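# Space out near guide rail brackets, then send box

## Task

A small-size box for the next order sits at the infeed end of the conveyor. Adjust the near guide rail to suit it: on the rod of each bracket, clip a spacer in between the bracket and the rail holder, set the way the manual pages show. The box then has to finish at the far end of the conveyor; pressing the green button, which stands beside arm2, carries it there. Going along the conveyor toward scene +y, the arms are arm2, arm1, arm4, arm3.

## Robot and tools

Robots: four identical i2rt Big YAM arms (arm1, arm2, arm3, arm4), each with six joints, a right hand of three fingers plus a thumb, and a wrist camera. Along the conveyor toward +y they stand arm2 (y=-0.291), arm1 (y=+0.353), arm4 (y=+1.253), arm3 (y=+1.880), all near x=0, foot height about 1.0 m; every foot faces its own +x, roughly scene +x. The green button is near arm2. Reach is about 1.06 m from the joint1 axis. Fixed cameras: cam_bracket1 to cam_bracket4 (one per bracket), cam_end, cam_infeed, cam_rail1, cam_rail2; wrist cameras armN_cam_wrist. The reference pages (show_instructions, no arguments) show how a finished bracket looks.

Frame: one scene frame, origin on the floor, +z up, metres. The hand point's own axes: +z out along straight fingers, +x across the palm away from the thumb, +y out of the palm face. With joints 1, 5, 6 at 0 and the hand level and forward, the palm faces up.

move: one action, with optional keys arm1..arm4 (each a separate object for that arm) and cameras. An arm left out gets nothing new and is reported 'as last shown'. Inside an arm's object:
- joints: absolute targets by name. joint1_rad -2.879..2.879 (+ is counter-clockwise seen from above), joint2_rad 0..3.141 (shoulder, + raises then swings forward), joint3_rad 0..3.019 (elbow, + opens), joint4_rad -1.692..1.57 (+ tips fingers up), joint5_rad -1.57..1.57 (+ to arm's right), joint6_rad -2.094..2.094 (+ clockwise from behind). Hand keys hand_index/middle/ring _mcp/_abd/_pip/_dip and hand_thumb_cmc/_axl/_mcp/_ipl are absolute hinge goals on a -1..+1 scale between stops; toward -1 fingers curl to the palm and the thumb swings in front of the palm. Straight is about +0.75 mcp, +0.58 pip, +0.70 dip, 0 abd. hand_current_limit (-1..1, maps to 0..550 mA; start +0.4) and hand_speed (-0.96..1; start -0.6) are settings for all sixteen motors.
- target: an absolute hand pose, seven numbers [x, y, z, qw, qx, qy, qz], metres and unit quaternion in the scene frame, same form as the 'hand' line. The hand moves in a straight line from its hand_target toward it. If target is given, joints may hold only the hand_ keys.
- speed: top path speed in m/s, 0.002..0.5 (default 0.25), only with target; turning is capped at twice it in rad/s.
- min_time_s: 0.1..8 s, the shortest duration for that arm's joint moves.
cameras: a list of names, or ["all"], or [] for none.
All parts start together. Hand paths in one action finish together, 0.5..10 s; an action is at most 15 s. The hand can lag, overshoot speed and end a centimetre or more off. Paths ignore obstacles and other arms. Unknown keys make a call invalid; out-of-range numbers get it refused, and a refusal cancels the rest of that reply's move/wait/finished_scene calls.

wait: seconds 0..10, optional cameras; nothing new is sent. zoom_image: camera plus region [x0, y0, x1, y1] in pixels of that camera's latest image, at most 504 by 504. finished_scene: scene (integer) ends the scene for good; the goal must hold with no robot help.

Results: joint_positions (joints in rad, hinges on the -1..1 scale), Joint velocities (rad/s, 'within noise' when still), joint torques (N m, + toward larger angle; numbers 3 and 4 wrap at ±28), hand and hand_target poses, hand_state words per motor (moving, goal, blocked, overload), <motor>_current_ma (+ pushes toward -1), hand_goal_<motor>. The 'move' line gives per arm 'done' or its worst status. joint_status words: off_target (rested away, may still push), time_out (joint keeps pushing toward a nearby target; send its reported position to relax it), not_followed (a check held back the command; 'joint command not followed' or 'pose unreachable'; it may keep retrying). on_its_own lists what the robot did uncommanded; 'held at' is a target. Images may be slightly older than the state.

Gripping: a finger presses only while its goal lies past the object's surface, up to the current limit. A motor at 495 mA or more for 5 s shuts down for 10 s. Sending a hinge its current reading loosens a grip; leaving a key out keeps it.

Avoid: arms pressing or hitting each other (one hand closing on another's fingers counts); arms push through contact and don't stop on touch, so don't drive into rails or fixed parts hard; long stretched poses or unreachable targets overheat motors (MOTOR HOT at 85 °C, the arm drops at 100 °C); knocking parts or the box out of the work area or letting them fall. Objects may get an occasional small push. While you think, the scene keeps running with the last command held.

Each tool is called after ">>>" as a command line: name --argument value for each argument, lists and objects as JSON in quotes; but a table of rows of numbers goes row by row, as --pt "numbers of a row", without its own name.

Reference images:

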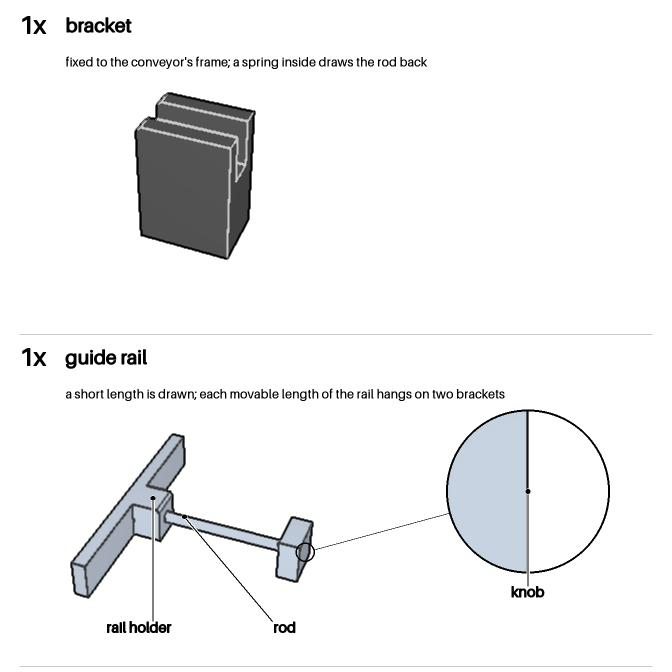

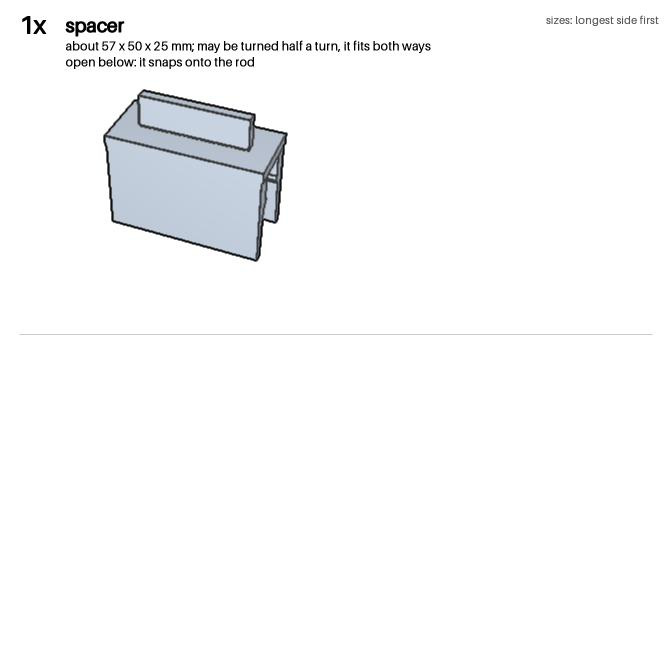

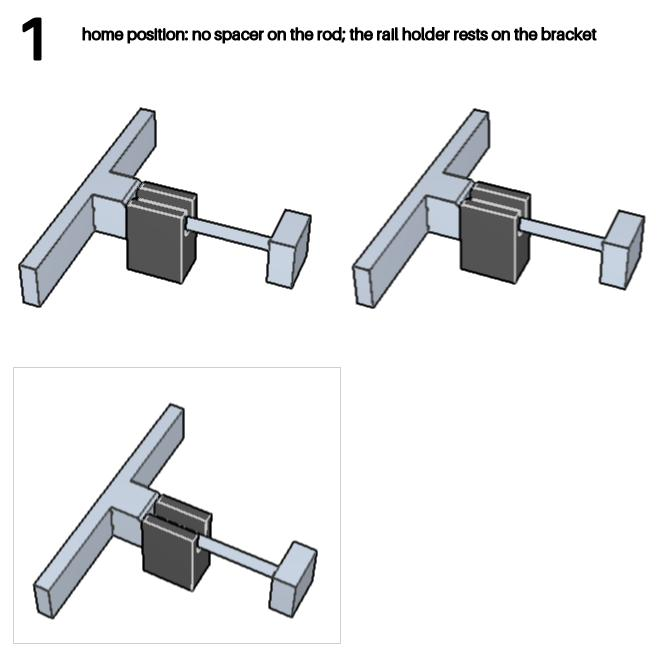

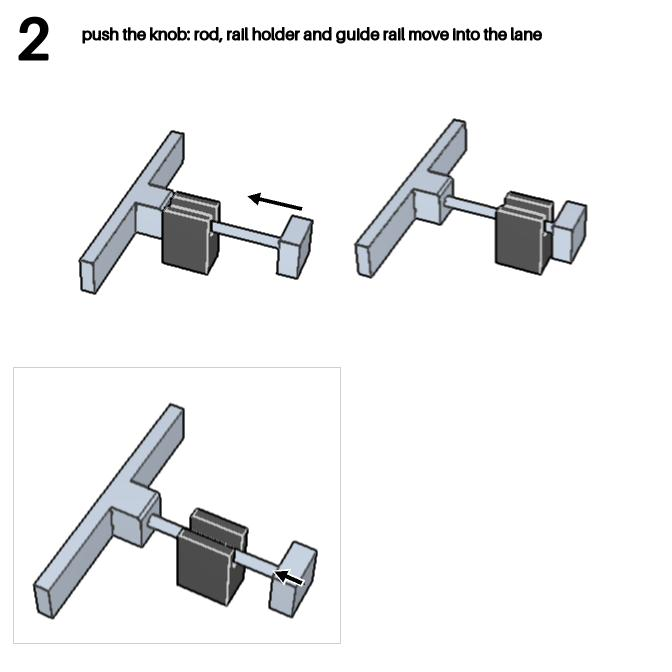

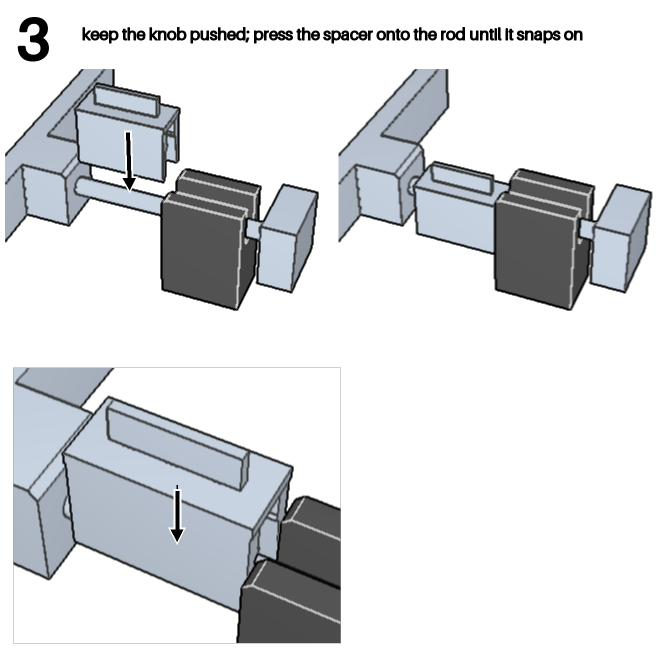

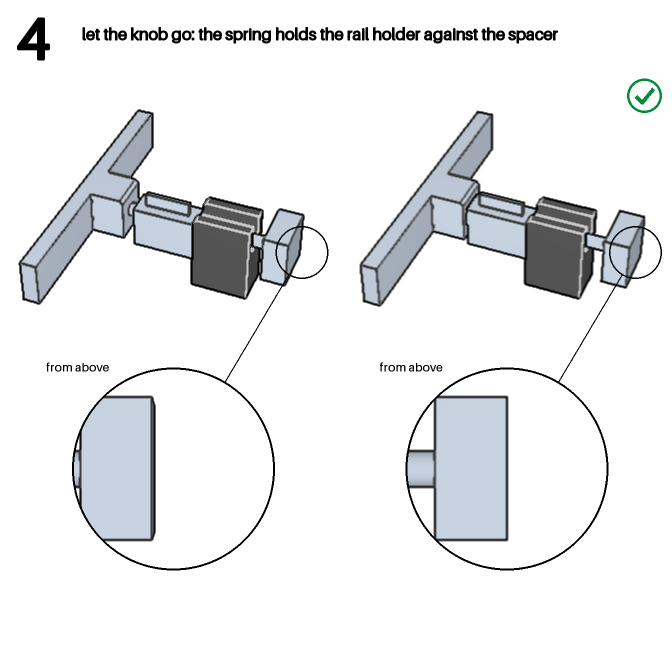

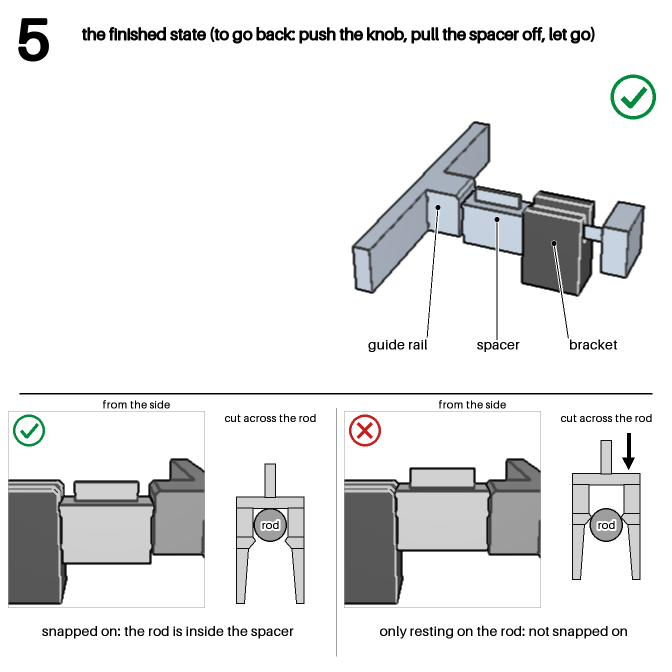

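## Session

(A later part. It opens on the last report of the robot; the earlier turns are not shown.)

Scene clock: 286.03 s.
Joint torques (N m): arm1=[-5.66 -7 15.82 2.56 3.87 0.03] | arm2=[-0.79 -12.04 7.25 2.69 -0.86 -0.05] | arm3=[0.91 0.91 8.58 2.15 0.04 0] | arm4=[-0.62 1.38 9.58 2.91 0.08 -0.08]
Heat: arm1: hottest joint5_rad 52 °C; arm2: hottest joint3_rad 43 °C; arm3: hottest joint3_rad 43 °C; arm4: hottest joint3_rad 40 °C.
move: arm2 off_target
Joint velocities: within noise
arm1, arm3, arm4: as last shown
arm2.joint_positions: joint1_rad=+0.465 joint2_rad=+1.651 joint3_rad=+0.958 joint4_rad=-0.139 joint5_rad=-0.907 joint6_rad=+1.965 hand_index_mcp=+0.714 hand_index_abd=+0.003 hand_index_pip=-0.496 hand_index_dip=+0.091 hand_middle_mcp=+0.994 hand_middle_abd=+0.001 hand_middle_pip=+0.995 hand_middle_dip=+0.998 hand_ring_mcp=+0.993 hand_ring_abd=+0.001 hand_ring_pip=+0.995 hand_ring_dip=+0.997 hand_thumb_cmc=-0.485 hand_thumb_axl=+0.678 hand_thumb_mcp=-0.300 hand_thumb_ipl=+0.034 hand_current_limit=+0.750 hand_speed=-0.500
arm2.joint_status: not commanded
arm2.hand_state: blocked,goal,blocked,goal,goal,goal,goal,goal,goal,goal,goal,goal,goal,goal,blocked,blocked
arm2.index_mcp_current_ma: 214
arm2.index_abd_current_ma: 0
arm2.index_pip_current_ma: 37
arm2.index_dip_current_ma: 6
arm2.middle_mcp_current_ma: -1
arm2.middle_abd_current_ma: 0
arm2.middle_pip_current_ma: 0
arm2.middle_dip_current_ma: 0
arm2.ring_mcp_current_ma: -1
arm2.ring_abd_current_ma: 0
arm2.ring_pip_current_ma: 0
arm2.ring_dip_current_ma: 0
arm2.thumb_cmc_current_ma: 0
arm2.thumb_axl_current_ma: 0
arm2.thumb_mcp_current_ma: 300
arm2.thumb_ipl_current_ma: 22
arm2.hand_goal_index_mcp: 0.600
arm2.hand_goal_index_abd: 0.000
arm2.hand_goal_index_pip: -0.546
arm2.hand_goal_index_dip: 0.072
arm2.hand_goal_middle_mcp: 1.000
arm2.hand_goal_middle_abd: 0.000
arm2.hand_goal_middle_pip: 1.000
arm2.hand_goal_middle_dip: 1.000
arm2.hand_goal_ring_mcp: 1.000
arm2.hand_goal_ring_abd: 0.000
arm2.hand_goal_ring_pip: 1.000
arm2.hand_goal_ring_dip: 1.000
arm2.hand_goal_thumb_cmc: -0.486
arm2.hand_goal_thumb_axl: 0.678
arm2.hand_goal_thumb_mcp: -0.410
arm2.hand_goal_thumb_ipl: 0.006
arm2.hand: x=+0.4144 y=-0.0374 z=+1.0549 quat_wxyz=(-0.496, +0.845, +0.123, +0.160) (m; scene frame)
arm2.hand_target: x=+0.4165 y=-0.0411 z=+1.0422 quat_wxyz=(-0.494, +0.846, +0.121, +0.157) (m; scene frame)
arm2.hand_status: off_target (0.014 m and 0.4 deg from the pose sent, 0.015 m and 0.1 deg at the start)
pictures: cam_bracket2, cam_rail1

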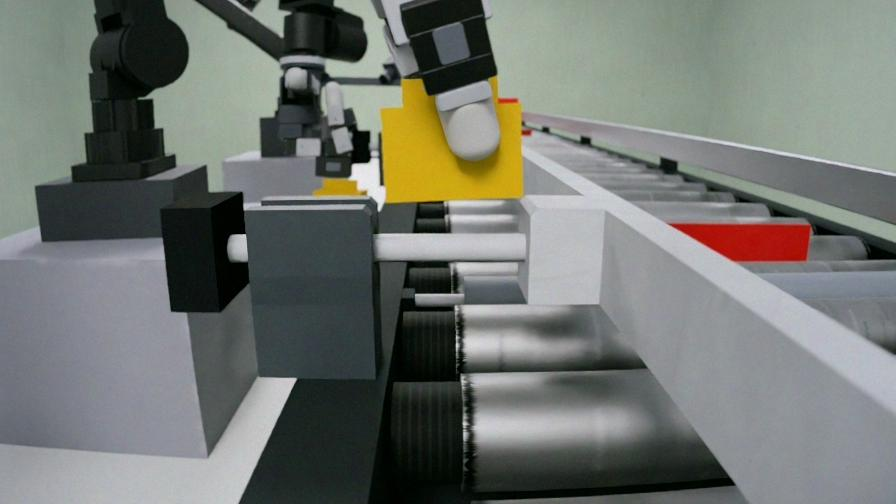

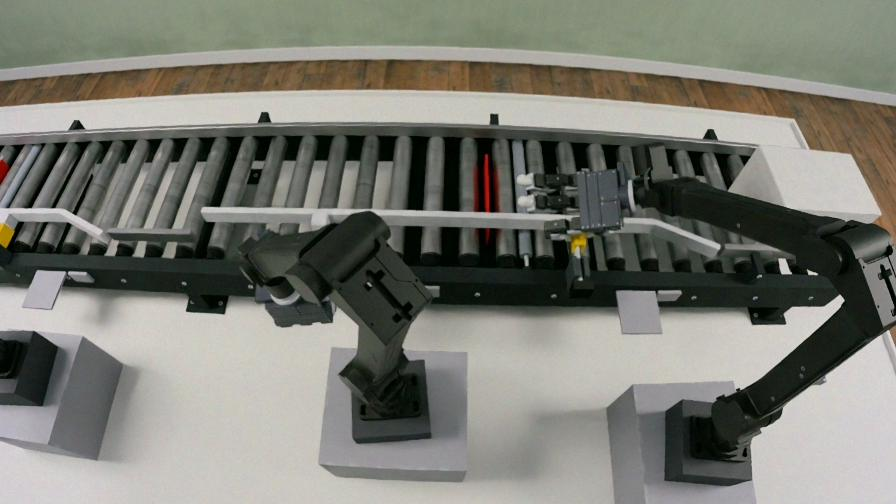

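>>> move --arm2 '{"target": [0.4140, -0.048, 1.034, 0.4945, -0.8462, -0.1206, -0.1575], "speed": 0.08}' --cameras '["cam_bracket2", "cam_rail1"]'

>>> zoom_image --camera "cam_bracket2" --region '[370, 160, 530, 260]'

>>> zoom_image --camera "cam_rail1" --region '[560, 220, 610, 300]'

Scene clock: 287.13 s.
Joint torques (N m): arm1=[-5.71 -7.12 15.8 2.52 3.86 0.03] | arm2=[-1.67 -12.98 7.19 2.85 -0.78 -0.07] | arm3=[0.21 0.44 8.85 1.96 0.04 -0.01] | arm4=[-0.5 1.44 9.61 2.86 0.09 -0.08]
Heat: arm1: hottest joint5_rad 52 °C; arm2: hottest joint3_rad 43 °C; arm3: hottest joint3_rad 43 °C; arm4: hottest joint3_rad 40 °C.
move: arm2 off_target
Joint velocities: within noise
arm1, arm3, arm4: as last shown
arm2.joint_positions: joint1_rad=+0.452 joint2_rad=+1.658 joint3_rad=+0.940 joint4_rad=-0.127 joint5_rad=-0.916 joint6_rad=+1.949 hand_index_mcp=+0.714 hand_index_abd=+0.003 hand_index_pip=-0.496 hand_index_dip=+0.091 hand_middle_mcp=+0.994 hand_middle_abd=+0.001 hand_middle_pip=+0.995 hand_middle_dip=+0.998 hand_ring_mcp=+0.993 hand_ring_abd=+0.001 hand_ring_pip=+0.995 hand_ring_dip=+0.997 hand_thumb_cmc=-0.485 hand_thumb_axl=+0.678 hand_thumb_mcp=-0.300 hand_thumb_ipl=+0.034 hand_current_limit=+0.750 hand_speed=-0.500
arm2.joint_status: not commanded
arm2.hand_state: blocked,goal,blocked,goal,goal,goal,goal,goal,goal,goal,goal,goal,goal,goal,blocked,blocked
arm2.index_mcp_current_ma: 214
arm2.index_abd_current_ma: 0
arm2.index_pip_current_ma: 37
arm2.index_dip_current_ma: 6
arm2.middle_mcp_current_ma: -1
arm2.middle_abd_current_ma: 0
arm2.middle_pip_current_ma: 0
arm2.middle_dip_current_ma: 0
arm2.ring_mcp_current_ma: -1
arm2.ring_abd_current_ma: 0
arm2.ring_pip_current_ma: 0
arm2.ring_dip_current_ma: 0
arm2.thumb_cmc_current_ma: 0
arm2.thumb_axl_current_ma: 0
arm2.thumb_mcp_current_ma: 300
arm2.thumb_ipl_current_ma: 22
arm2.hand_goal_index_mcp: 0.600
arm2.hand_goal_index_abd: 0.000
arm2.hand_goal_index_pip: -0.546
arm2.hand_goal_index_dip: 0.072
arm2.hand_goal_middle_mcp: 1.000
arm2.hand_goal_middle_abd: 0.000
arm2.hand_goal_middle_pip: 1.000
arm2.hand_goal_middle_dip: 1.000
arm2.hand_goal_ring_mcp: 1.000
arm2.hand_goal_ring_abd: 0.000
arm2.hand_goal_ring_pip: 1.000
arm2.hand_goal_ring_dip: 1.000
arm2.hand_goal_thumb_cmc: -0.486
arm2.hand_goal_thumb_axl: 0.678
arm2.hand_goal_thumb_mcp: -0.410
arm2.hand_goal_thumb_ipl: 0.006
arm2.hand: x=+0.4118 y=-0.0446 z=+1.0462 quat_wxyz=(-0.496, +0.845, +0.122, +0.160) (m; scene frame)
arm2.hand_target: x=+0.4136 y=-0.0482 z=+1.0341 quat_wxyz=(-0.494, +0.846, +0.120, +0.157) (m; scene frame)
arm2.hand_status: off_target (0.013 m and 0.4 deg from the pose sent, 0.023 m and 0.5 deg at the start)
pictures: cam_bracket2, cam_rail1

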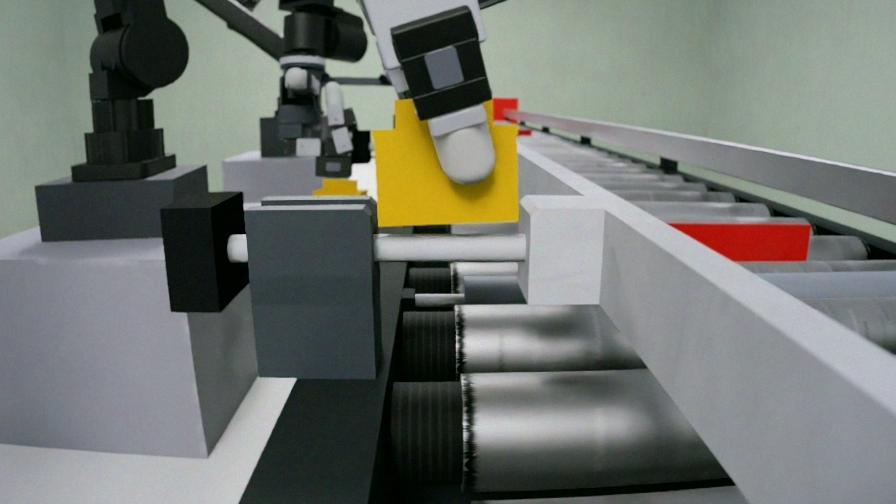

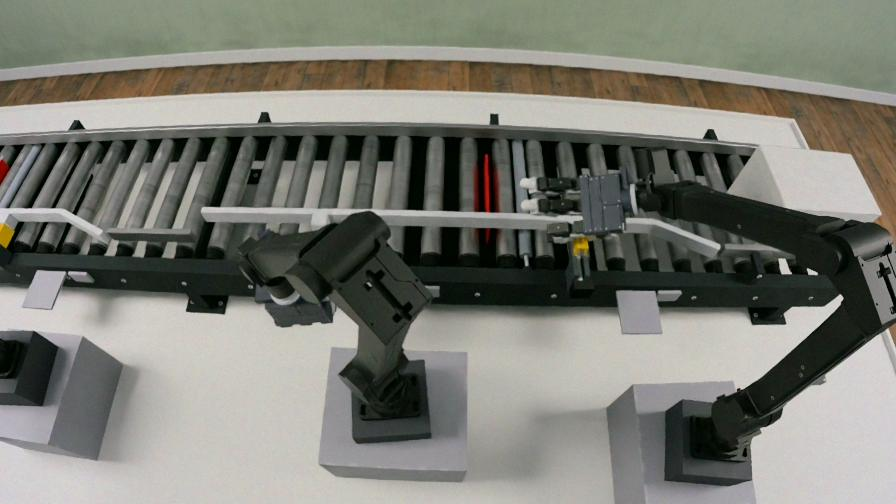

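Scaled by 3.150 from the camera's 896x504 image, which has a finer 1280x720 frame.

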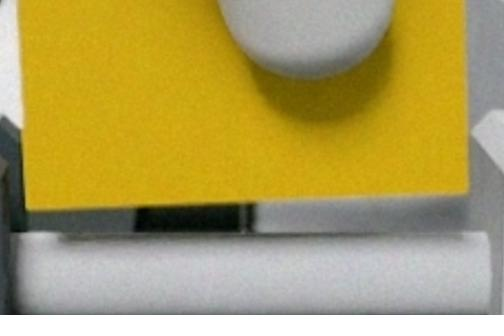

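Scaled by 6.300 from the camera's 896x504 image, which has a finer 1280x720 frame.

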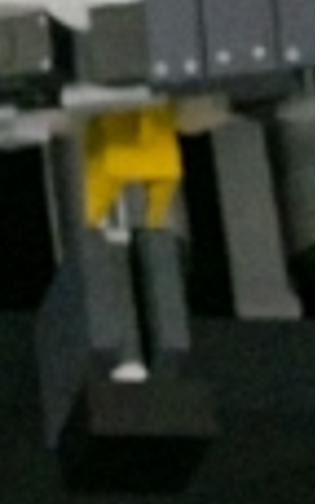

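>>> move --arm2 '{"target": [0.4160, -0.0335, 1.037, 0.4945, -0.8462, -0.1206, -0.1575], "speed": 0.08}' --cameras '["cam_bracket2", "cam_rail1"]'

>>> zoom_image --camera "cam_bracket2" --region '[370, 160, 530, 260]'

>>> zoom_image --camera "cam_rail1" --region '[560, 220, 610, 300]'

Scene clock: 288.27 s.
Joint torques (N m): arm1=[-5.6 -7.12 15.8 2.55 3.86 0.03] | arm2=[0.91 -12.57 8.35 2.78 -0.53 0.06] | arm3=[0.44 1.49 8.64 2.04 0.06 0.02] | arm4=[-0.56 1.49 9.58 2.88 0.09 -0.09]
Heat: arm1: hottest joint5_rad 53 °C; arm2: hottest joint3_rad 43 °C; arm3: hottest joint3_rad 43 °C; arm4: hottest joint3_rad 40 °C.
move: arm2 done
Joint velocities: within noise
arm1.joint_positions: joint1_rad=+0.761 joint2_rad=+1.345 joint3_rad=+0.572 joint4_rad=-0.861 joint5_rad=+0.053 joint6_rad=+0.807 hand_index_mcp=-0.473 hand_index_abd=-0.003 hand_index_pip=-0.998 hand_index_dip=+0.842 hand_middle_mcp=-0.445 hand_middle_abd=+0.022 hand_middle_pip=-1.000 hand_middle_dip=+0.842 hand_ring_mcp=-0.465 hand_ring_abd=+0.001 hand_ring_pip=-0.999 hand_ring_dip=+0.843 hand_thumb_cmc=+0.717 hand_thumb_axl=+0.676 hand_thumb_mcp=+0.217 hand_thumb_ipl=+0.165 hand_current_limit=+0.750 hand_speed=-0.500
arm1.joint_status: not commanded
arm1.hand_state: goal,goal,goal,goal,blocked,blocked,goal,goal,goal,goal,goal,goal,goal,goal,goal,goal
arm1.index_mcp_current_ma: 9
arm1.index_abd_current_ma: -4
arm1.index_pip_current_ma: 2
arm1.index_dip_current_ma: 3
arm1.middle_mcp_current_ma: 93
arm1.middle_abd_current_ma: 44
arm1.middle_pip_current_ma: 0
arm1.middle_dip_current_ma: 3
arm1.ring_mcp_current_ma: 29
arm1.ring_abd_current_ma: 1
arm1.ring_pip_current_ma: 1
arm1.ring_dip_current_ma: 4
arm1.thumb_cmc_current_ma: 3
arm1.thumb_axl_current_ma: -2
arm1.thumb_mcp_current_ma: -23
arm1.thumb_ipl_current_ma: -7
arm1.hand_goal_index_mcp: -0.478
arm1.hand_goal_index_abd: 0.000
arm1.hand_goal_index_pip: -1.000
arm1.hand_goal_index_dip: 0.840
arm1.hand_goal_middle_mcp: -0.478
arm1.hand_goal_middle_abd: 0.000
arm1.hand_goal_middle_pip: -1.000
arm1.hand_goal_middle_dip: 0.840
arm1.hand_goal_ring_mcp: -0.478
arm1.hand_goal_ring_abd: 0.000
arm1.hand_goal_ring_pip: -1.000
arm1.hand_goal_ring_dip: 0.840
arm1.hand_goal_thumb_cmc: 0.714
arm1.hand_goal_thumb_axl: 0.678
arm1.hand_goal_thumb_mcp: 0.226
arm1.hand_goal_thumb_ipl: 0.168
arm1.hand: x=+0.2860 y=+0.5312 z=+0.9826 quat_wxyz=(+0.028, +0.680, +0.732, -0.030) (m; scene frame)
arm1.hand_target: x=+0.3569 y=+0.5557 z=+1.0351 quat_wxyz=(+0.065, +0.707, +0.702, +0.060) (m; scene frame)
arm1.hand_status: not commanded
arm2.joint_positions: joint1_rad=+0.465 joint2_rad=+1.664 joint3_rad=+0.940 joint4_rad=-0.109 joint5_rad=-0.903 joint6_rad=+1.964 hand_index_mcp=+0.714 hand_index_abd=+0.003 hand_index_pip=-0.496 hand_index_dip=+0.091 hand_middle_mcp=+0.994 hand_middle_abd=+0.001 hand_middle_pip=+0.995 hand_middle_dip=+0.998 hand_ring_mcp=+0.993 hand_ring_abd=+0.001 hand_ring_pip=+0.995 hand_ring_dip=+0.997 hand_thumb_cmc=-0.485 hand_thumb_axl=+0.678 hand_thumb_mcp=-0.300 hand_thumb_ipl=+0.034 hand_current_limit=+0.750 hand_speed=-0.500
arm2.joint_status: not commanded
arm2.hand_state: blocked,goal,blocked,goal,goal,goal,goal,goal,goal,goal,goal,goal,goal,goal,blocked,blocked
arm2.index_mcp_current_ma: 214
arm2.index_abd_current_ma: 0
arm2.index_pip_current_ma: 37
arm2.index_dip_current_ma: 6
arm2.middle_mcp_current_ma: -1
arm2.middle_abd_current_ma: 0
arm2.middle_pip_current_ma: 0
arm2.middle_dip_current_ma: 0
arm2.ring_mcp_current_ma: -1
arm2.ring_abd_current_ma: 0
arm2.ring_pip_current_ma: 0
arm2.ring_dip_current_ma: 0
arm2.thumb_cmc_current_ma: 0
arm2.thumb_axl_current_ma: 0
arm2.thumb_mcp_current_ma: 300
arm2.thumb_ipl_current_ma: 22
arm2.hand_goal_index_mcp: 0.600
arm2.hand_goal_index_abd: 0.000
arm2.hand_goal_index_pip: -0.546
arm2.hand_goal_index_dip: 0.072
arm2.hand_goal_middle_mcp: 1.000
arm2.hand_goal_middle_abd: 0.000
arm2.hand_goal_middle_pip: 1.000
arm2.hand_goal_middle_dip: 1.000
arm2.hand_goal_ring_mcp: 1.000
arm2.hand_goal_ring_abd: 0.000
arm2.hand_goal_ring_pip: 1.000
arm2.hand_goal_ring_dip: 1.000
arm2.hand_goal_thumb_cmc: -0.486
arm2.hand_goal_thumb_axl: 0.678
arm2.hand_goal_thumb_mcp: -0.410
arm2.hand_goal_thumb_ipl: 0.006
arm2.hand: x=+0.4118 y=-0.0389 z=+1.0442 quat_wxyz=(-0.494, +0.846, +0.122, +0.161) (m; scene frame)
arm2.hand_target: x=+0.4157 y=-0.0337 z=+1.0371 quat_wxyz=(-0.494, +0.846, +0.121, +0.157) (m; scene frame)
arm2.hand_status: done (0.010 m and 0.4 deg from the pose sent, 0.015 m and 0.4 deg at the start)
arm3.joint_positions: joint1_rad=-0.066 joint2_rad=+0.623 joint3_rad=+1.407 joint4_rad=-1.267 joint5_rad=-0.036 joint6_rad=+1.128 hand_index_mcp=+0.754 hand_index_abd=+0.001 hand_index_pip=+0.577 hand_index_dip=+0.696 hand_middle_mcp=+0.754 hand_middle_abd=+0.001 hand_middle_pip=+0.577 hand_middle_dip=+0.696 hand_ring_mcp=+0.754 hand_ring_abd=+0.001 hand_ring_pip=+0.577 hand_ring_dip=+0.696 hand_thumb_cmc=+0.714 hand_thumb_axl=+0.677 hand_thumb_mcp=+0.226 hand_thumb_ipl=+0.168 hand_current_limit=+0.400 hand_speed=-0.600
arm3.joint_status: not commanded
arm3.hand_state: goal,goal,goal,goal,goal,goal,goal,goal,goal,goal,goal,goal,goal,goal,goal,goal
arm3.index_mcp_current_ma: 0
arm3.index_abd_current_ma: 0
arm3.index_pip_current_ma: 1
arm3.index_dip_current_ma: 0
arm3.middle_mcp_current_ma: 0
arm3.middle_abd_current_ma: 1
arm3.middle_pip_current_ma: 1
arm3.middle_dip_current_ma: 0
arm3.ring_mcp_current_ma: 0
arm3.ring_abd_current_ma: 0
arm3.ring_pip_current_ma: 1
arm3.ring_dip_current_ma: 0
arm3.thumb_cmc_current_ma: 0
arm3.thumb_axl_current_ma: -1
arm3.thumb_mcp_current_ma: 0
arm3.thumb_ipl_current_ma: 0
arm3.hand_goal_index_mcp: 0.754
arm3.hand_goal_index_abd: 0.000
arm3.hand_goal_index_pip: 0.576
arm3.hand_goal_index_dip: 0.696
arm3.hand_goal_middle_mcp: 0.754
arm3.hand_goal_middle_abd: 0.000
arm3.hand_goal_middle_pip: 0.576
arm3.hand_goal_middle_dip: 0.696
arm3.hand_goal_ring_mcp: 0.754
arm3.hand_goal_ring_abd: 0.000
arm3.hand_goal_ring_pip: 0.576
arm3.hand_goal_ring_dip: 0.696
arm3.hand_goal_thumb_cmc: 0.714
arm3.hand_goal_thumb_axl: 0.678
arm3.hand_goal_thumb_mcp: 0.226
arm3.hand_goal_thumb_ipl: 0.168
arm3.hand: x=+0.1674 y=+1.7468 z=+1.5789 quat_wxyz=(+0.148, +0.846, +0.109, +0.500) (m; scene frame)
arm3.hand_target: x=+0.1644 y=+1.7474 z=+1.5900 quat_wxyz=(+0.152, +0.840, +0.109, +0.510) (m; scene frame)
arm3.hand_status: not commanded
arm4.joint_positions: joint1_rad=+0.036 joint2_rad=+0.636 joint3_rad=+1.438 joint4_rad=-1.159 joint5_rad=-0.065 joint6_rad=+1.072 hand_index_mcp=+0.755 hand_index_abd=+0.001 hand_index_pip=+0.577 hand_index_dip=+0.696 hand_middle_mcp=+0.755 hand_middle_abd=+0.001 hand_middle_pip=+0.577 hand_middle_dip=+0.696 hand_ring_mcp=+0.755 hand_ring_abd=+0.001 hand_ring_pip=+0.577 hand_ring_dip=+0.696 hand_thumb_cmc=+0.715 hand_thumb_axl=+0.677 hand_thumb_mcp=+0.226 hand_thumb_ipl=+0.168 hand_current_limit=+0.400 hand_speed=-0.600
arm4.joint_status: not commanded
arm4.hand_state: goal,goal,goal,goal,goal,goal,goal,goal,goal,goal,goal,goal,goal,goal,goal,goal
arm4.index_mcp_current_ma: 2
arm4.index_abd_current_ma: 1
arm4.index_pip_current_ma: 1
arm4.index_dip_current_ma: 0
arm4.middle_mcp_current_ma: 2
arm4.middle_abd_current_ma: 0
arm4.middle_pip_current_ma: 1
arm4.middle_dip_current_ma: 0
arm4.ring_mcp_current_ma: 2
arm4.ring_abd_current_ma: 1
arm4.ring_pip_current_ma: 1
arm4.ring_dip_current_ma: 0
arm4.thumb_cmc_current_ma: 2
arm4.thumb_axl_current_ma: -1
arm4.thumb_mcp_current_ma: 0
arm4.thumb_ipl_current_ma: 0
arm4.hand_goal_index_mcp: 0.754
arm4.hand_goal_index_abd: 0.000
arm4.hand_goal_index_pip: 0.576
arm4.hand_goal_index_dip: 0.696
arm4.hand_goal_middle_mcp: 0.754
arm4.hand_goal_middle_abd: 0.000
arm4.hand_goal_middle_pip: 0.576
arm4.hand_goal_middle_dip: 0.696
arm4.hand_goal_ring_mcp: 0.754
arm4.hand_goal_ring_abd: 0.000
arm4.hand_goal_ring_pip: 0.576
arm4.hand_goal_ring_dip: 0.696
arm4.hand_goal_thumb_cmc: 0.714
arm4.hand_goal_thumb_axl: 0.678
arm4.hand_goal_thumb_mcp: 0.226
arm4.hand_goal_thumb_ipl: 0.168
arm4.hand: x=+0.3151 y=+1.2167 z=+1.6294 quat_wxyz=(+0.081, +0.779, +0.272, +0.559) (m; scene frame)
arm4.hand_target: x=+0.3107 y=+1.2162 z=+1.6444 quat_wxyz=(+0.084, +0.770, +0.270, +0.572) (m; scene frame)
arm4.hand_status: not commanded
pictures: cam_bracket2, cam_rail1

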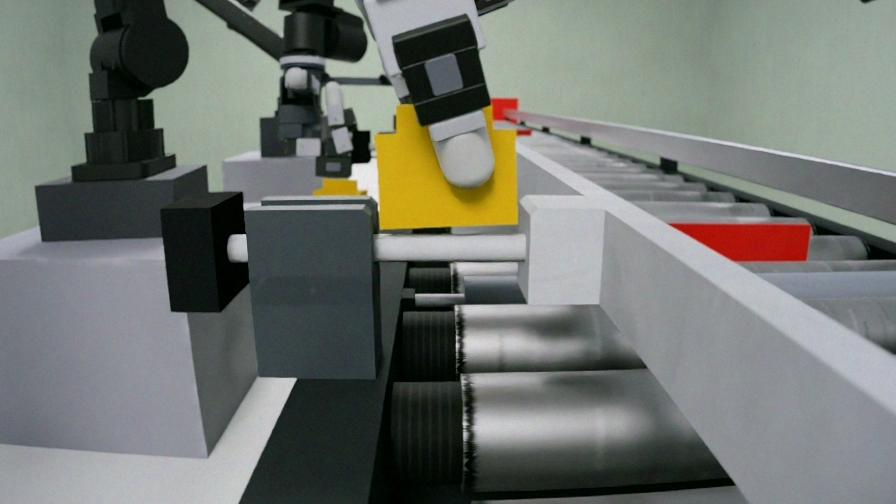

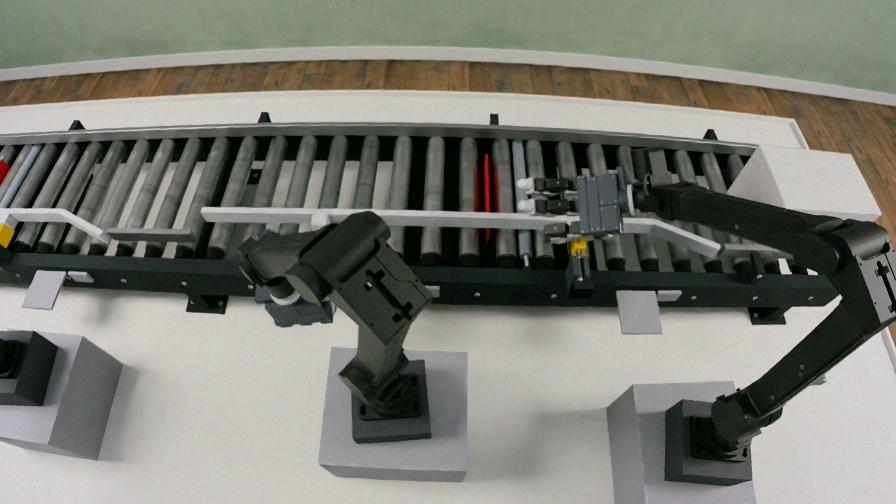

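Scaled by 3.150 from the camera's 896x504 image, which has a finer 1280x720 frame.

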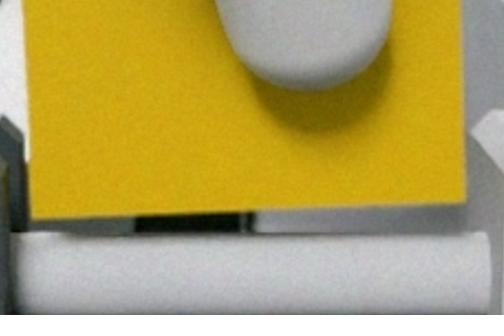

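Scaled by 6.300 from the camera's 896x504 image, which has a finer 1280x720 frame.

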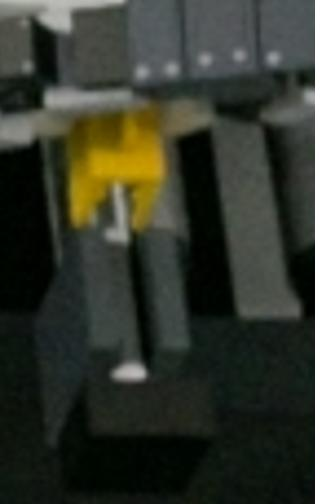

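>>> move --arm2 '{"target": [0.4140, -0.044, 1.022, 0.4945, -0.8462, -0.1206, -0.1575], "speed": 0.08}' --cameras '["cam_bracket2", "cam_rail1"]'

>>> zoom_image --camera "cam_bracket2" --region '[370, 180, 530, 280]'

>>> zoom_image --camera "cam_rail1" --region '[560, 220, 610, 300]'

Scene clock: 289.37 s.
Joint torques (N m): arm1=[-5.6 -7.12 15.83 2.54 3.86 0.03] | arm2=[-1.49 -12.57 6.89 2.92 -0.78 -0.11] | arm3=[0.67 1.38 8.65 1.98 0.03 -0.05] | arm4=[-0.73 1.49 9.59 2.85 0.09 -0.08]
Heat: arm1: hottest joint5_rad 53 °C; arm2: hottest joint3_rad 43 °C; arm3: hottest joint3_rad 43 °C; arm4: hottest joint3_rad 40 °C.
move: arm2 off_target
Joint velocities: within noise
arm1, arm3, arm4: as last shown
arm2.joint_positions: joint1_rad=+0.461 joint2_rad=+1.685 joint3_rad=+0.932 joint4_rad=-0.085 joint5_rad=-0.910 joint6_rad=+1.959 hand_index_mcp=+0.714 hand_index_abd=+0.003 hand_index_pip=-0.496 hand_index_dip=+0.091 hand_middle_mcp=+0.994 hand_middle_abd=+0.001 hand_middle_pip=+0.995 hand_middle_dip=+0.998 hand_ring_mcp=+0.993 hand_ring_abd=+0.001 hand_ring_pip=+0.995 hand_ring_dip=+0.997 hand_thumb_cmc=-0.486 hand_thumb_axl=+0.678 hand_thumb_mcp=-0.300 hand_thumb_ipl=+0.034 hand_current_limit=+0.750 hand_speed=-0.500
arm2.joint_status: not commanded
arm2.hand_state: blocked,goal,blocked,goal,goal,goal,goal,goal,goal,goal,goal,goal,goal,goal,blocked,blocked
arm2.index_mcp_current_ma: 214
arm2.index_abd_current_ma: 0
arm2.index_pip_current_ma: 38
arm2.index_dip_current_ma: 6
arm2.middle_mcp_current_ma: -1
arm2.middle_abd_current_ma: 0
arm2.middle_pip_current_ma: 0
arm2.middle_dip_current_ma: 0
arm2.ring_mcp_current_ma: -1
arm2.ring_abd_current_ma: 0
arm2.ring_pip_current_ma: 0
arm2.ring_dip_current_ma: 0
arm2.thumb_cmc_current_ma: 0
arm2.thumb_axl_current_ma: 0
arm2.thumb_mcp_current_ma: 300
arm2.thumb_ipl_current_ma: 22
arm2.hand_goal_index_mcp: 0.600
arm2.hand_goal_index_abd: 0.000
arm2.hand_goal_index_pip: -0.546
arm2.hand_goal_index_dip: 0.072
arm2.hand_goal_middle_mcp: 1.000
arm2.hand_goal_middle_abd: 0.000
arm2.hand_goal_middle_pip: 1.000
arm2.hand_goal_middle_dip: 1.000
arm2.hand_goal_ring_mcp: 1.000
arm2.hand_goal_ring_abd: 0.000
arm2.hand_goal_ring_pip: 1.000
arm2.hand_goal_ring_dip: 1.000
arm2.hand_goal_thumb_cmc: -0.486
arm2.hand_goal_thumb_axl: 0.678
arm2.hand_goal_thumb_mcp: -0.410
arm2.hand_goal_thumb_ipl: 0.006
arm2.hand: x=+0.4117 y=-0.0401 z=+1.0338 quat_wxyz=(-0.496, +0.845, +0.123, +0.159) (m; scene frame)
arm2.hand_target: x=+0.4136 y=-0.0442 z=+1.0222 quat_wxyz=(-0.494, +0.846, +0.121, +0.157) (m; scene frame)
arm2.hand_status: off_target (0.013 m and 0.4 deg from the pose sent, 0.023 m and 0.4 deg at the start)
pictures: cam_bracket2, cam_rail1

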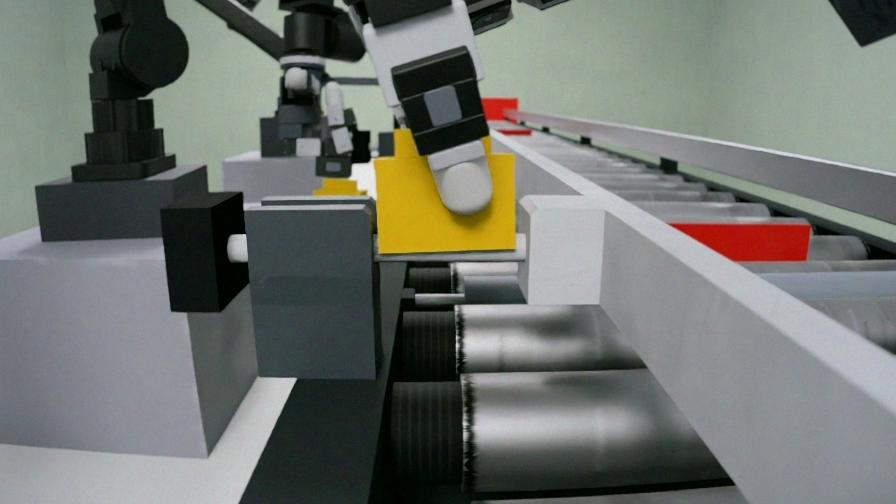

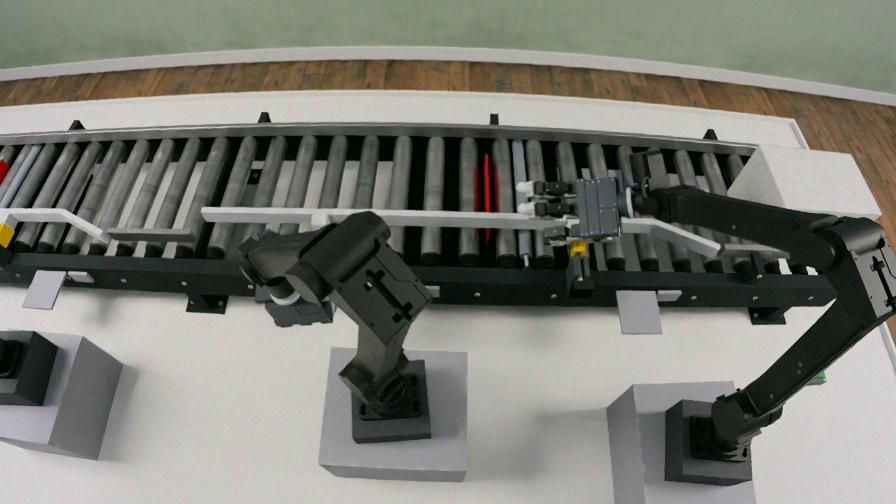

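Scaled by 3.150 from the camera's 896x504 image, which has a finer 1280x720 frame.

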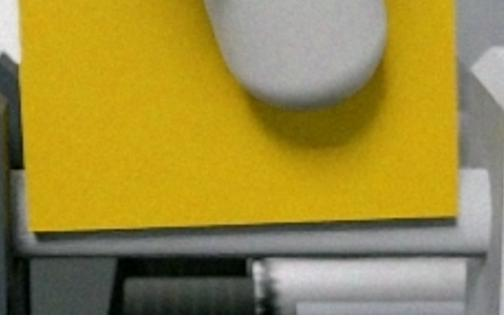

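Scaled by 6.300 from the camera's 896x504 image, which has a finer 1280x720 frame.

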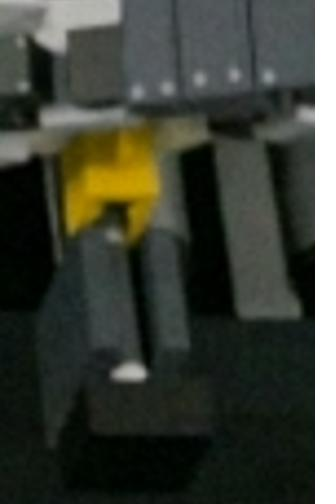

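>>> wait --seconds 0.1 --cameras '["cam_bracket2", "arm2_cam_wrist"]'

>>> zoom_image --camera "cam_bracket2" --region '[370, 140, 450, 190]'

>>> zoom_image --camera "cam_bracket2" --region '[460, 140, 540, 190]'

>>> zoom_image --camera "cam_bracket2" --region '[370, 220, 450, 270]'

>>> zoom_image --camera "cam_bracket2" --region '[460, 220, 540, 270]'

Scene clock: 289.87 s.
Joint torques (N m): arm1=[-5.66 -7.06 15.77 2.55 3.86 0.03] | arm2=[-1.26 -12.4 7.23 3.03 -0.75 -0.13] | arm3=[0.32 0.62 8.64 1.98 -0.04 -0.04] | arm4=[-0.56 1.55 9.62 2.82 0.09 -0.08]
Heat: arm1: hottest joint5_rad 53 °C; arm2: hottest joint3_rad 43 °C; arm3: hottest joint3_rad 43 °C; arm4: hottest joint3_rad 40 °C.
Joint velocities: within noise
arm1.joint_positions: joint1_rad=+0.761 joint2_rad=+1.345 joint3_rad=+0.572 joint4_rad=-0.861 joint5_rad=+0.053 joint6_rad=+0.807 hand_index_mcp=-0.473 hand_index_abd=-0.003 hand_index_pip=-0.998 hand_index_dip=+0.842 hand_middle_mcp=-0.445 hand_middle_abd=+0.022 hand_middle_pip=-1.000 hand_middle_dip=+0.842 hand_ring_mcp=-0.465 hand_ring_abd=+0.001 hand_ring_pip=-0.999 hand_ring_dip=+0.843 hand_thumb_cmc=+0.717 hand_thumb_axl=+0.676 hand_thumb_mcp=+0.217 hand_thumb_ipl=+0.165 hand_current_limit=+0.750 hand_speed=-0.500
arm1.joint_status: not commanded
arm1.hand_state: goal,goal,goal,goal,blocked,blocked,goal,goal,goal,goal,goal,goal,goal,goal,goal,goal
arm1.index_mcp_current_ma: 9
arm1.index_abd_current_ma: -4
arm1.index_pip_current_ma: 2
arm1.index_dip_current_ma: 3
arm1.middle_mcp_current_ma: 93
arm1.middle_abd_current_ma: 44
arm1.middle_pip_current_ma: 0
arm1.middle_dip_current_ma: 3
arm1.ring_mcp_current_ma: 29
arm1.ring_abd_current_ma: 1
arm1.ring_pip_current_ma: 1
arm1.ring_dip_current_ma: 4
arm1.thumb_cmc_current_ma: 3
arm1.thumb_axl_current_ma: -2
arm1.thumb_mcp_current_ma: -23
arm1.thumb_ipl_current_ma: -7
arm1.hand_goal_index_mcp: -0.478
arm1.hand_goal_index_abd: 0.000
arm1.hand_goal_index_pip: -1.000
arm1.hand_goal_index_dip: 0.840
arm1.hand_goal_middle_mcp: -0.478
arm1.hand_goal_middle_abd: 0.000
arm1.hand_goal_middle_pip: -1.000
arm1.hand_goal_middle_dip: 0.840
arm1.hand_goal_ring_mcp: -0.478
arm1.hand_goal_ring_abd: 0.000
arm1.hand_goal_ring_pip: -1.000
arm1.hand_goal_ring_dip: 0.840
arm1.hand_goal_thumb_cmc: 0.714
arm1.hand_goal_thumb_axl: 0.678
arm1.hand_goal_thumb_mcp: 0.226
arm1.hand_goal_thumb_ipl: 0.168
arm1.hand: x=+0.2860 y=+0.5312 z=+0.9826 quat_wxyz=(+0.028, +0.680, +0.732, -0.030) (m; scene frame)
arm1.hand_target: x=+0.3569 y=+0.5557 z=+1.0351 quat_wxyz=(+0.065, +0.707, +0.702, +0.060) (m; scene frame)
arm1.hand_status: not commanded
arm2.joint_positions: joint1_rad=+0.461 joint2_rad=+1.685 joint3_rad=+0.932 joint4_rad=-0.085 joint5_rad=-0.910 joint6_rad=+1.959 hand_index_mcp=+0.714 hand_index_abd=+0.003 hand_index_pip=-0.496 hand_index_dip=+0.091 hand_middle_mcp=+0.994 hand_middle_abd=+0.001 hand_middle_pip=+0.995 hand_middle_dip=+0.998 hand_ring_mcp=+0.993 hand_ring_abd=+0.001 hand_ring_pip=+0.995 hand_ring_dip=+0.997 hand_thumb_cmc=-0.486 hand_thumb_axl=+0.678 hand_thumb_mcp=-0.300 hand_thumb_ipl=+0.034 hand_current_limit=+0.750 hand_speed=-0.500
arm2.joint_status: not commanded
arm2.hand_state: blocked,goal,blocked,goal,goal,goal,goal,goal,goal,goal,goal,goal,goal,goal,blocked,blocked
arm2.index_mcp_current_ma: 214
arm2.index_abd_current_ma: 0
arm2.index_pip_current_ma: 38
arm2.index_dip_current_ma: 6
arm2.middle_mcp_current_ma: -1
arm2.middle_abd_current_ma: 0
arm2.middle_pip_current_ma: 0
arm2.middle_dip_current_ma: 0
arm2.ring_mcp_current_ma: -1
arm2.ring_abd_current_ma: 0
arm2.ring_pip_current_ma: 0
arm2.ring_dip_current_ma: 0
arm2.thumb_cmc_current_ma: 0
arm2.thumb_axl_current_ma: 0
arm2.thumb_mcp_current_ma: 300
arm2.thumb_ipl_current_ma: 22
arm2.hand_goal_index_mcp: 0.600
arm2.hand_goal_index_abd: 0.000
arm2.hand_goal_index_pip: -0.546
arm2.hand_goal_index_dip: 0.072
arm2.hand_goal_middle_mcp: 1.000
arm2.hand_goal_middle_abd: 0.000
arm2.hand_goal_middle_pip: 1.000
arm2.hand_goal_middle_dip: 1.000
arm2.hand_goal_ring_mcp: 1.000
arm2.hand_goal_ring_abd: 0.000
arm2.hand_goal_ring_pip: 1.000
arm2.hand_goal_ring_dip: 1.000
arm2.hand_goal_thumb_cmc: -0.486
arm2.hand_goal_thumb_axl: 0.678
arm2.hand_goal_thumb_mcp: -0.410
arm2.hand_goal_thumb_ipl: 0.006
arm2.hand: x=+0.4117 y=-0.0401 z=+1.0338 quat_wxyz=(-0.496, +0.845, +0.123, +0.159) (m; scene frame)
arm2.hand_target: x=+0.4136 y=-0.0442 z=+1.0222 quat_wxyz=(-0.494, +0.846, +0.120, +0.157) (m; scene frame)
arm2.hand_status: off_target (0.013 m and 0.4 deg from the pose sent, 0.023 m and 0.4 deg at the start)
arm3.joint_positions: joint1_rad=-0.066 joint2_rad=+0.623 joint3_rad=+1.407 joint4_rad=-1.267 joint5_rad=-0.036 joint6_rad=+1.128 hand_index_mcp=+0.754 hand_index_abd=+0.001 hand_index_pip=+0.577 hand_index_dip=+0.696 hand_middle_mcp=+0.754 hand_middle_abd=+0.001 hand_middle_pip=+0.577 hand_middle_dip=+0.696 hand_ring_mcp=+0.754 hand_ring_abd=+0.001 hand_ring_pip=+0.577 hand_ring_dip=+0.696 hand_thumb_cmc=+0.714 hand_thumb_axl=+0.677 hand_thumb_mcp=+0.226 hand_thumb_ipl=+0.168 hand_current_limit=+0.400 hand_speed=-0.600
arm3.joint_status: not commanded
arm3.hand_state: goal,goal,goal,goal,goal,goal,goal,goal,goal,goal,goal,goal,goal,goal,goal,goal
arm3.index_mcp_current_ma: 0
arm3.index_abd_current_ma: 0
arm3.index_pip_current_ma: 1
arm3.index_dip_current_ma: 0
arm3.middle_mcp_current_ma: 0
arm3.middle_abd_current_ma: 1
arm3.middle_pip_current_ma: 1
arm3.middle_dip_current_ma: 0
arm3.ring_mcp_current_ma: 0
arm3.ring_abd_current_ma: 0
arm3.ring_pip_current_ma: 1
arm3.ring_dip_current_ma: 0
arm3.thumb_cmc_current_ma: 0
arm3.thumb_axl_current_ma: -1
arm3.thumb_mcp_current_ma: 0
arm3.thumb_ipl_current_ma: 0
arm3.hand_goal_index_mcp: 0.754
arm3.hand_goal_index_abd: 0.000
arm3.hand_goal_index_pip: 0.576
arm3.hand_goal_index_dip: 0.696
arm3.hand_goal_middle_mcp: 0.754
arm3.hand_goal_middle_abd: 0.000
arm3.hand_goal_middle_pip: 0.576
arm3.hand_goal_middle_dip: 0.696
arm3.hand_goal_ring_mcp: 0.754
arm3.hand_goal_ring_abd: 0.000
arm3.hand_goal_ring_pip: 0.576
arm3.hand_goal_ring_dip: 0.696
arm3.hand_goal_thumb_cmc: 0.714
arm3.hand_goal_thumb_axl: 0.678
arm3.hand_goal_thumb_mcp: 0.226
arm3.hand_goal_thumb_ipl: 0.168
arm3.hand: x=+0.1674 y=+1.7468 z=+1.5789 quat_wxyz=(+0.148, +0.846, +0.109, +0.500) (m; scene frame)
arm3.hand_target: x=+0.1644 y=+1.7474 z=+1.5900 quat_wxyz=(+0.152, +0.840, +0.109, +0.510) (m; scene frame)
arm3.hand_status: not commanded
arm4.joint_positions: joint1_rad=+0.036 joint2_rad=+0.636 joint3_rad=+1.438 joint4_rad=-1.159 joint5_rad=-0.065 joint6_rad=+1.072 hand_index_mcp=+0.755 hand_index_abd=+0.001 hand_index_pip=+0.577 hand_index_dip=+0.696 hand_middle_mcp=+0.755 hand_middle_abd=+0.001 hand_middle_pip=+0.577 hand_middle_dip=+0.696 hand_ring_mcp=+0.755 hand_ring_abd=+0.001 hand_ring_pip=+0.577 hand_ring_dip=+0.696 hand_thumb_cmc=+0.715 hand_thumb_axl=+0.677 hand_thumb_mcp=+0.226 hand_thumb_ipl=+0.168 hand_current_limit=+0.400 hand_speed=-0.600
arm4.joint_status: not commanded
arm4.hand_state: goal,goal,goal,goal,goal,goal,goal,goal,goal,goal,goal,goal,goal,goal,goal,goal
arm4.index_mcp_current_ma: 2
arm4.index_abd_current_ma: 1
arm4.index_pip_current_ma: 1
arm4.index_dip_current_ma: 0
arm4.middle_mcp_current_ma: 2
arm4.middle_abd_current_ma: 0
arm4.middle_pip_current_ma: 1
arm4.middle_dip_current_ma: 0
arm4.ring_mcp_current_ma: 2
arm4.ring_abd_current_ma: 1
arm4.ring_pip_current_ma: 1
arm4.ring_dip_current_ma: 0
arm4.thumb_cmc_current_ma: 2
arm4.thumb_axl_current_ma: -1
arm4.thumb_mcp_current_ma: 0
arm4.thumb_ipl_current_ma: 0
arm4.hand_goal_index_mcp: 0.754
arm4.hand_goal_index_abd: 0.000
arm4.hand_goal_index_pip: 0.576
arm4.hand_goal_index_dip: 0.696
arm4.hand_goal_middle_mcp: 0.754
arm4.hand_goal_middle_abd: 0.000
arm4.hand_goal_middle_pip: 0.576
arm4.hand_goal_middle_dip: 0.696
arm4.hand_goal_ring_mcp: 0.754
arm4.hand_goal_ring_abd: 0.000
arm4.hand_goal_ring_pip: 0.576
arm4.hand_goal_ring_dip: 0.696
arm4.hand_goal_thumb_cmc: 0.714
arm4.hand_goal_thumb_axl: 0.678
arm4.hand_goal_thumb_mcp: 0.226
arm4.hand_goal_thumb_ipl: 0.168
arm4.hand: x=+0.3151 y=+1.2167 z=+1.6294 quat_wxyz=(+0.081, +0.779, +0.272, +0.559) (m; scene frame)
arm4.hand_target: x=+0.3107 y=+1.2162 z=+1.6444 quat_wxyz=(+0.084, +0.770, +0.270, +0.572) (m; scene frame)
arm4.hand_status: not commanded
wait: 0.10 s; at rest from the start
pictures: arm2_cam_wrist, cam_bracket2
camera_calibration:
arm2_cam_wrist: T_world_to_cam=[[-0.48958, -0.411464, -0.768771, 1.00559], [-0.654331, -0.409383, 0.635812, -0.457686], [-0.576336, 0.814311, -0.0688081, 0.464155], [0, 0, 0, 1]] pos_world=[0.460346, -0.151572, 1.09601]

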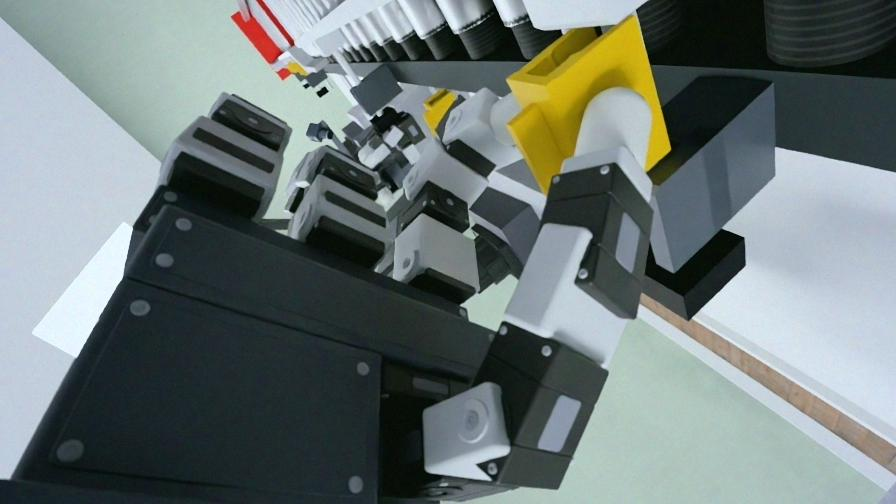

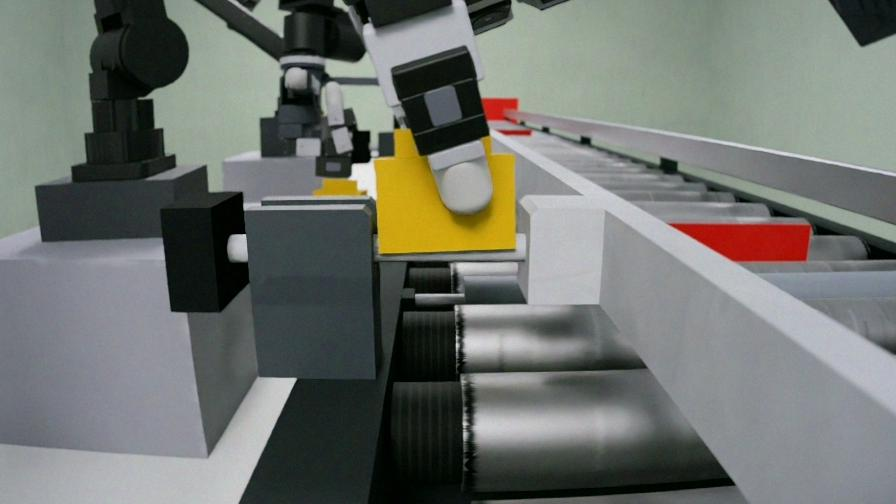

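Scaled by 6.300 from the camera's 896x504 image, which has a finer 1280x720 frame.

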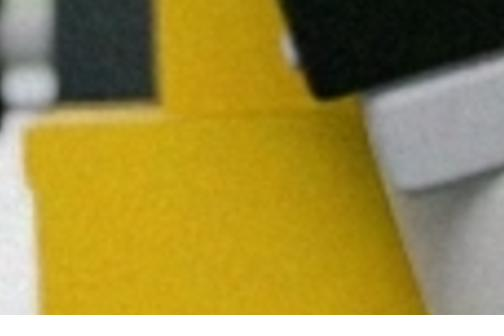

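Scaled by 6.300 from the camera's 896x504 image, which has a finer 1280x720 frame.

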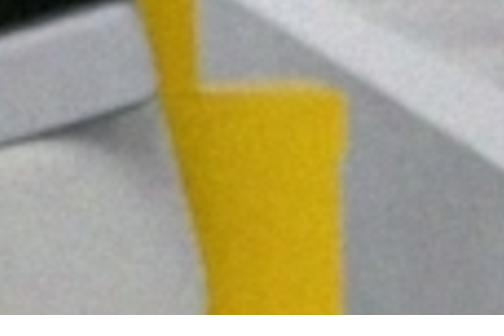

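Scaled by 6.300 from the camera's 896x504 image, which has a finer 1280x720 frame.

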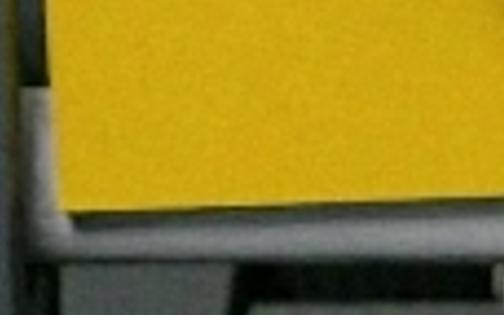

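Scaled by 6.300 from the camera's 896x504 image, which has a finer 1280x720 frame.

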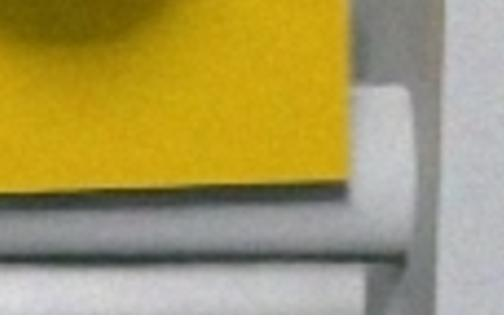

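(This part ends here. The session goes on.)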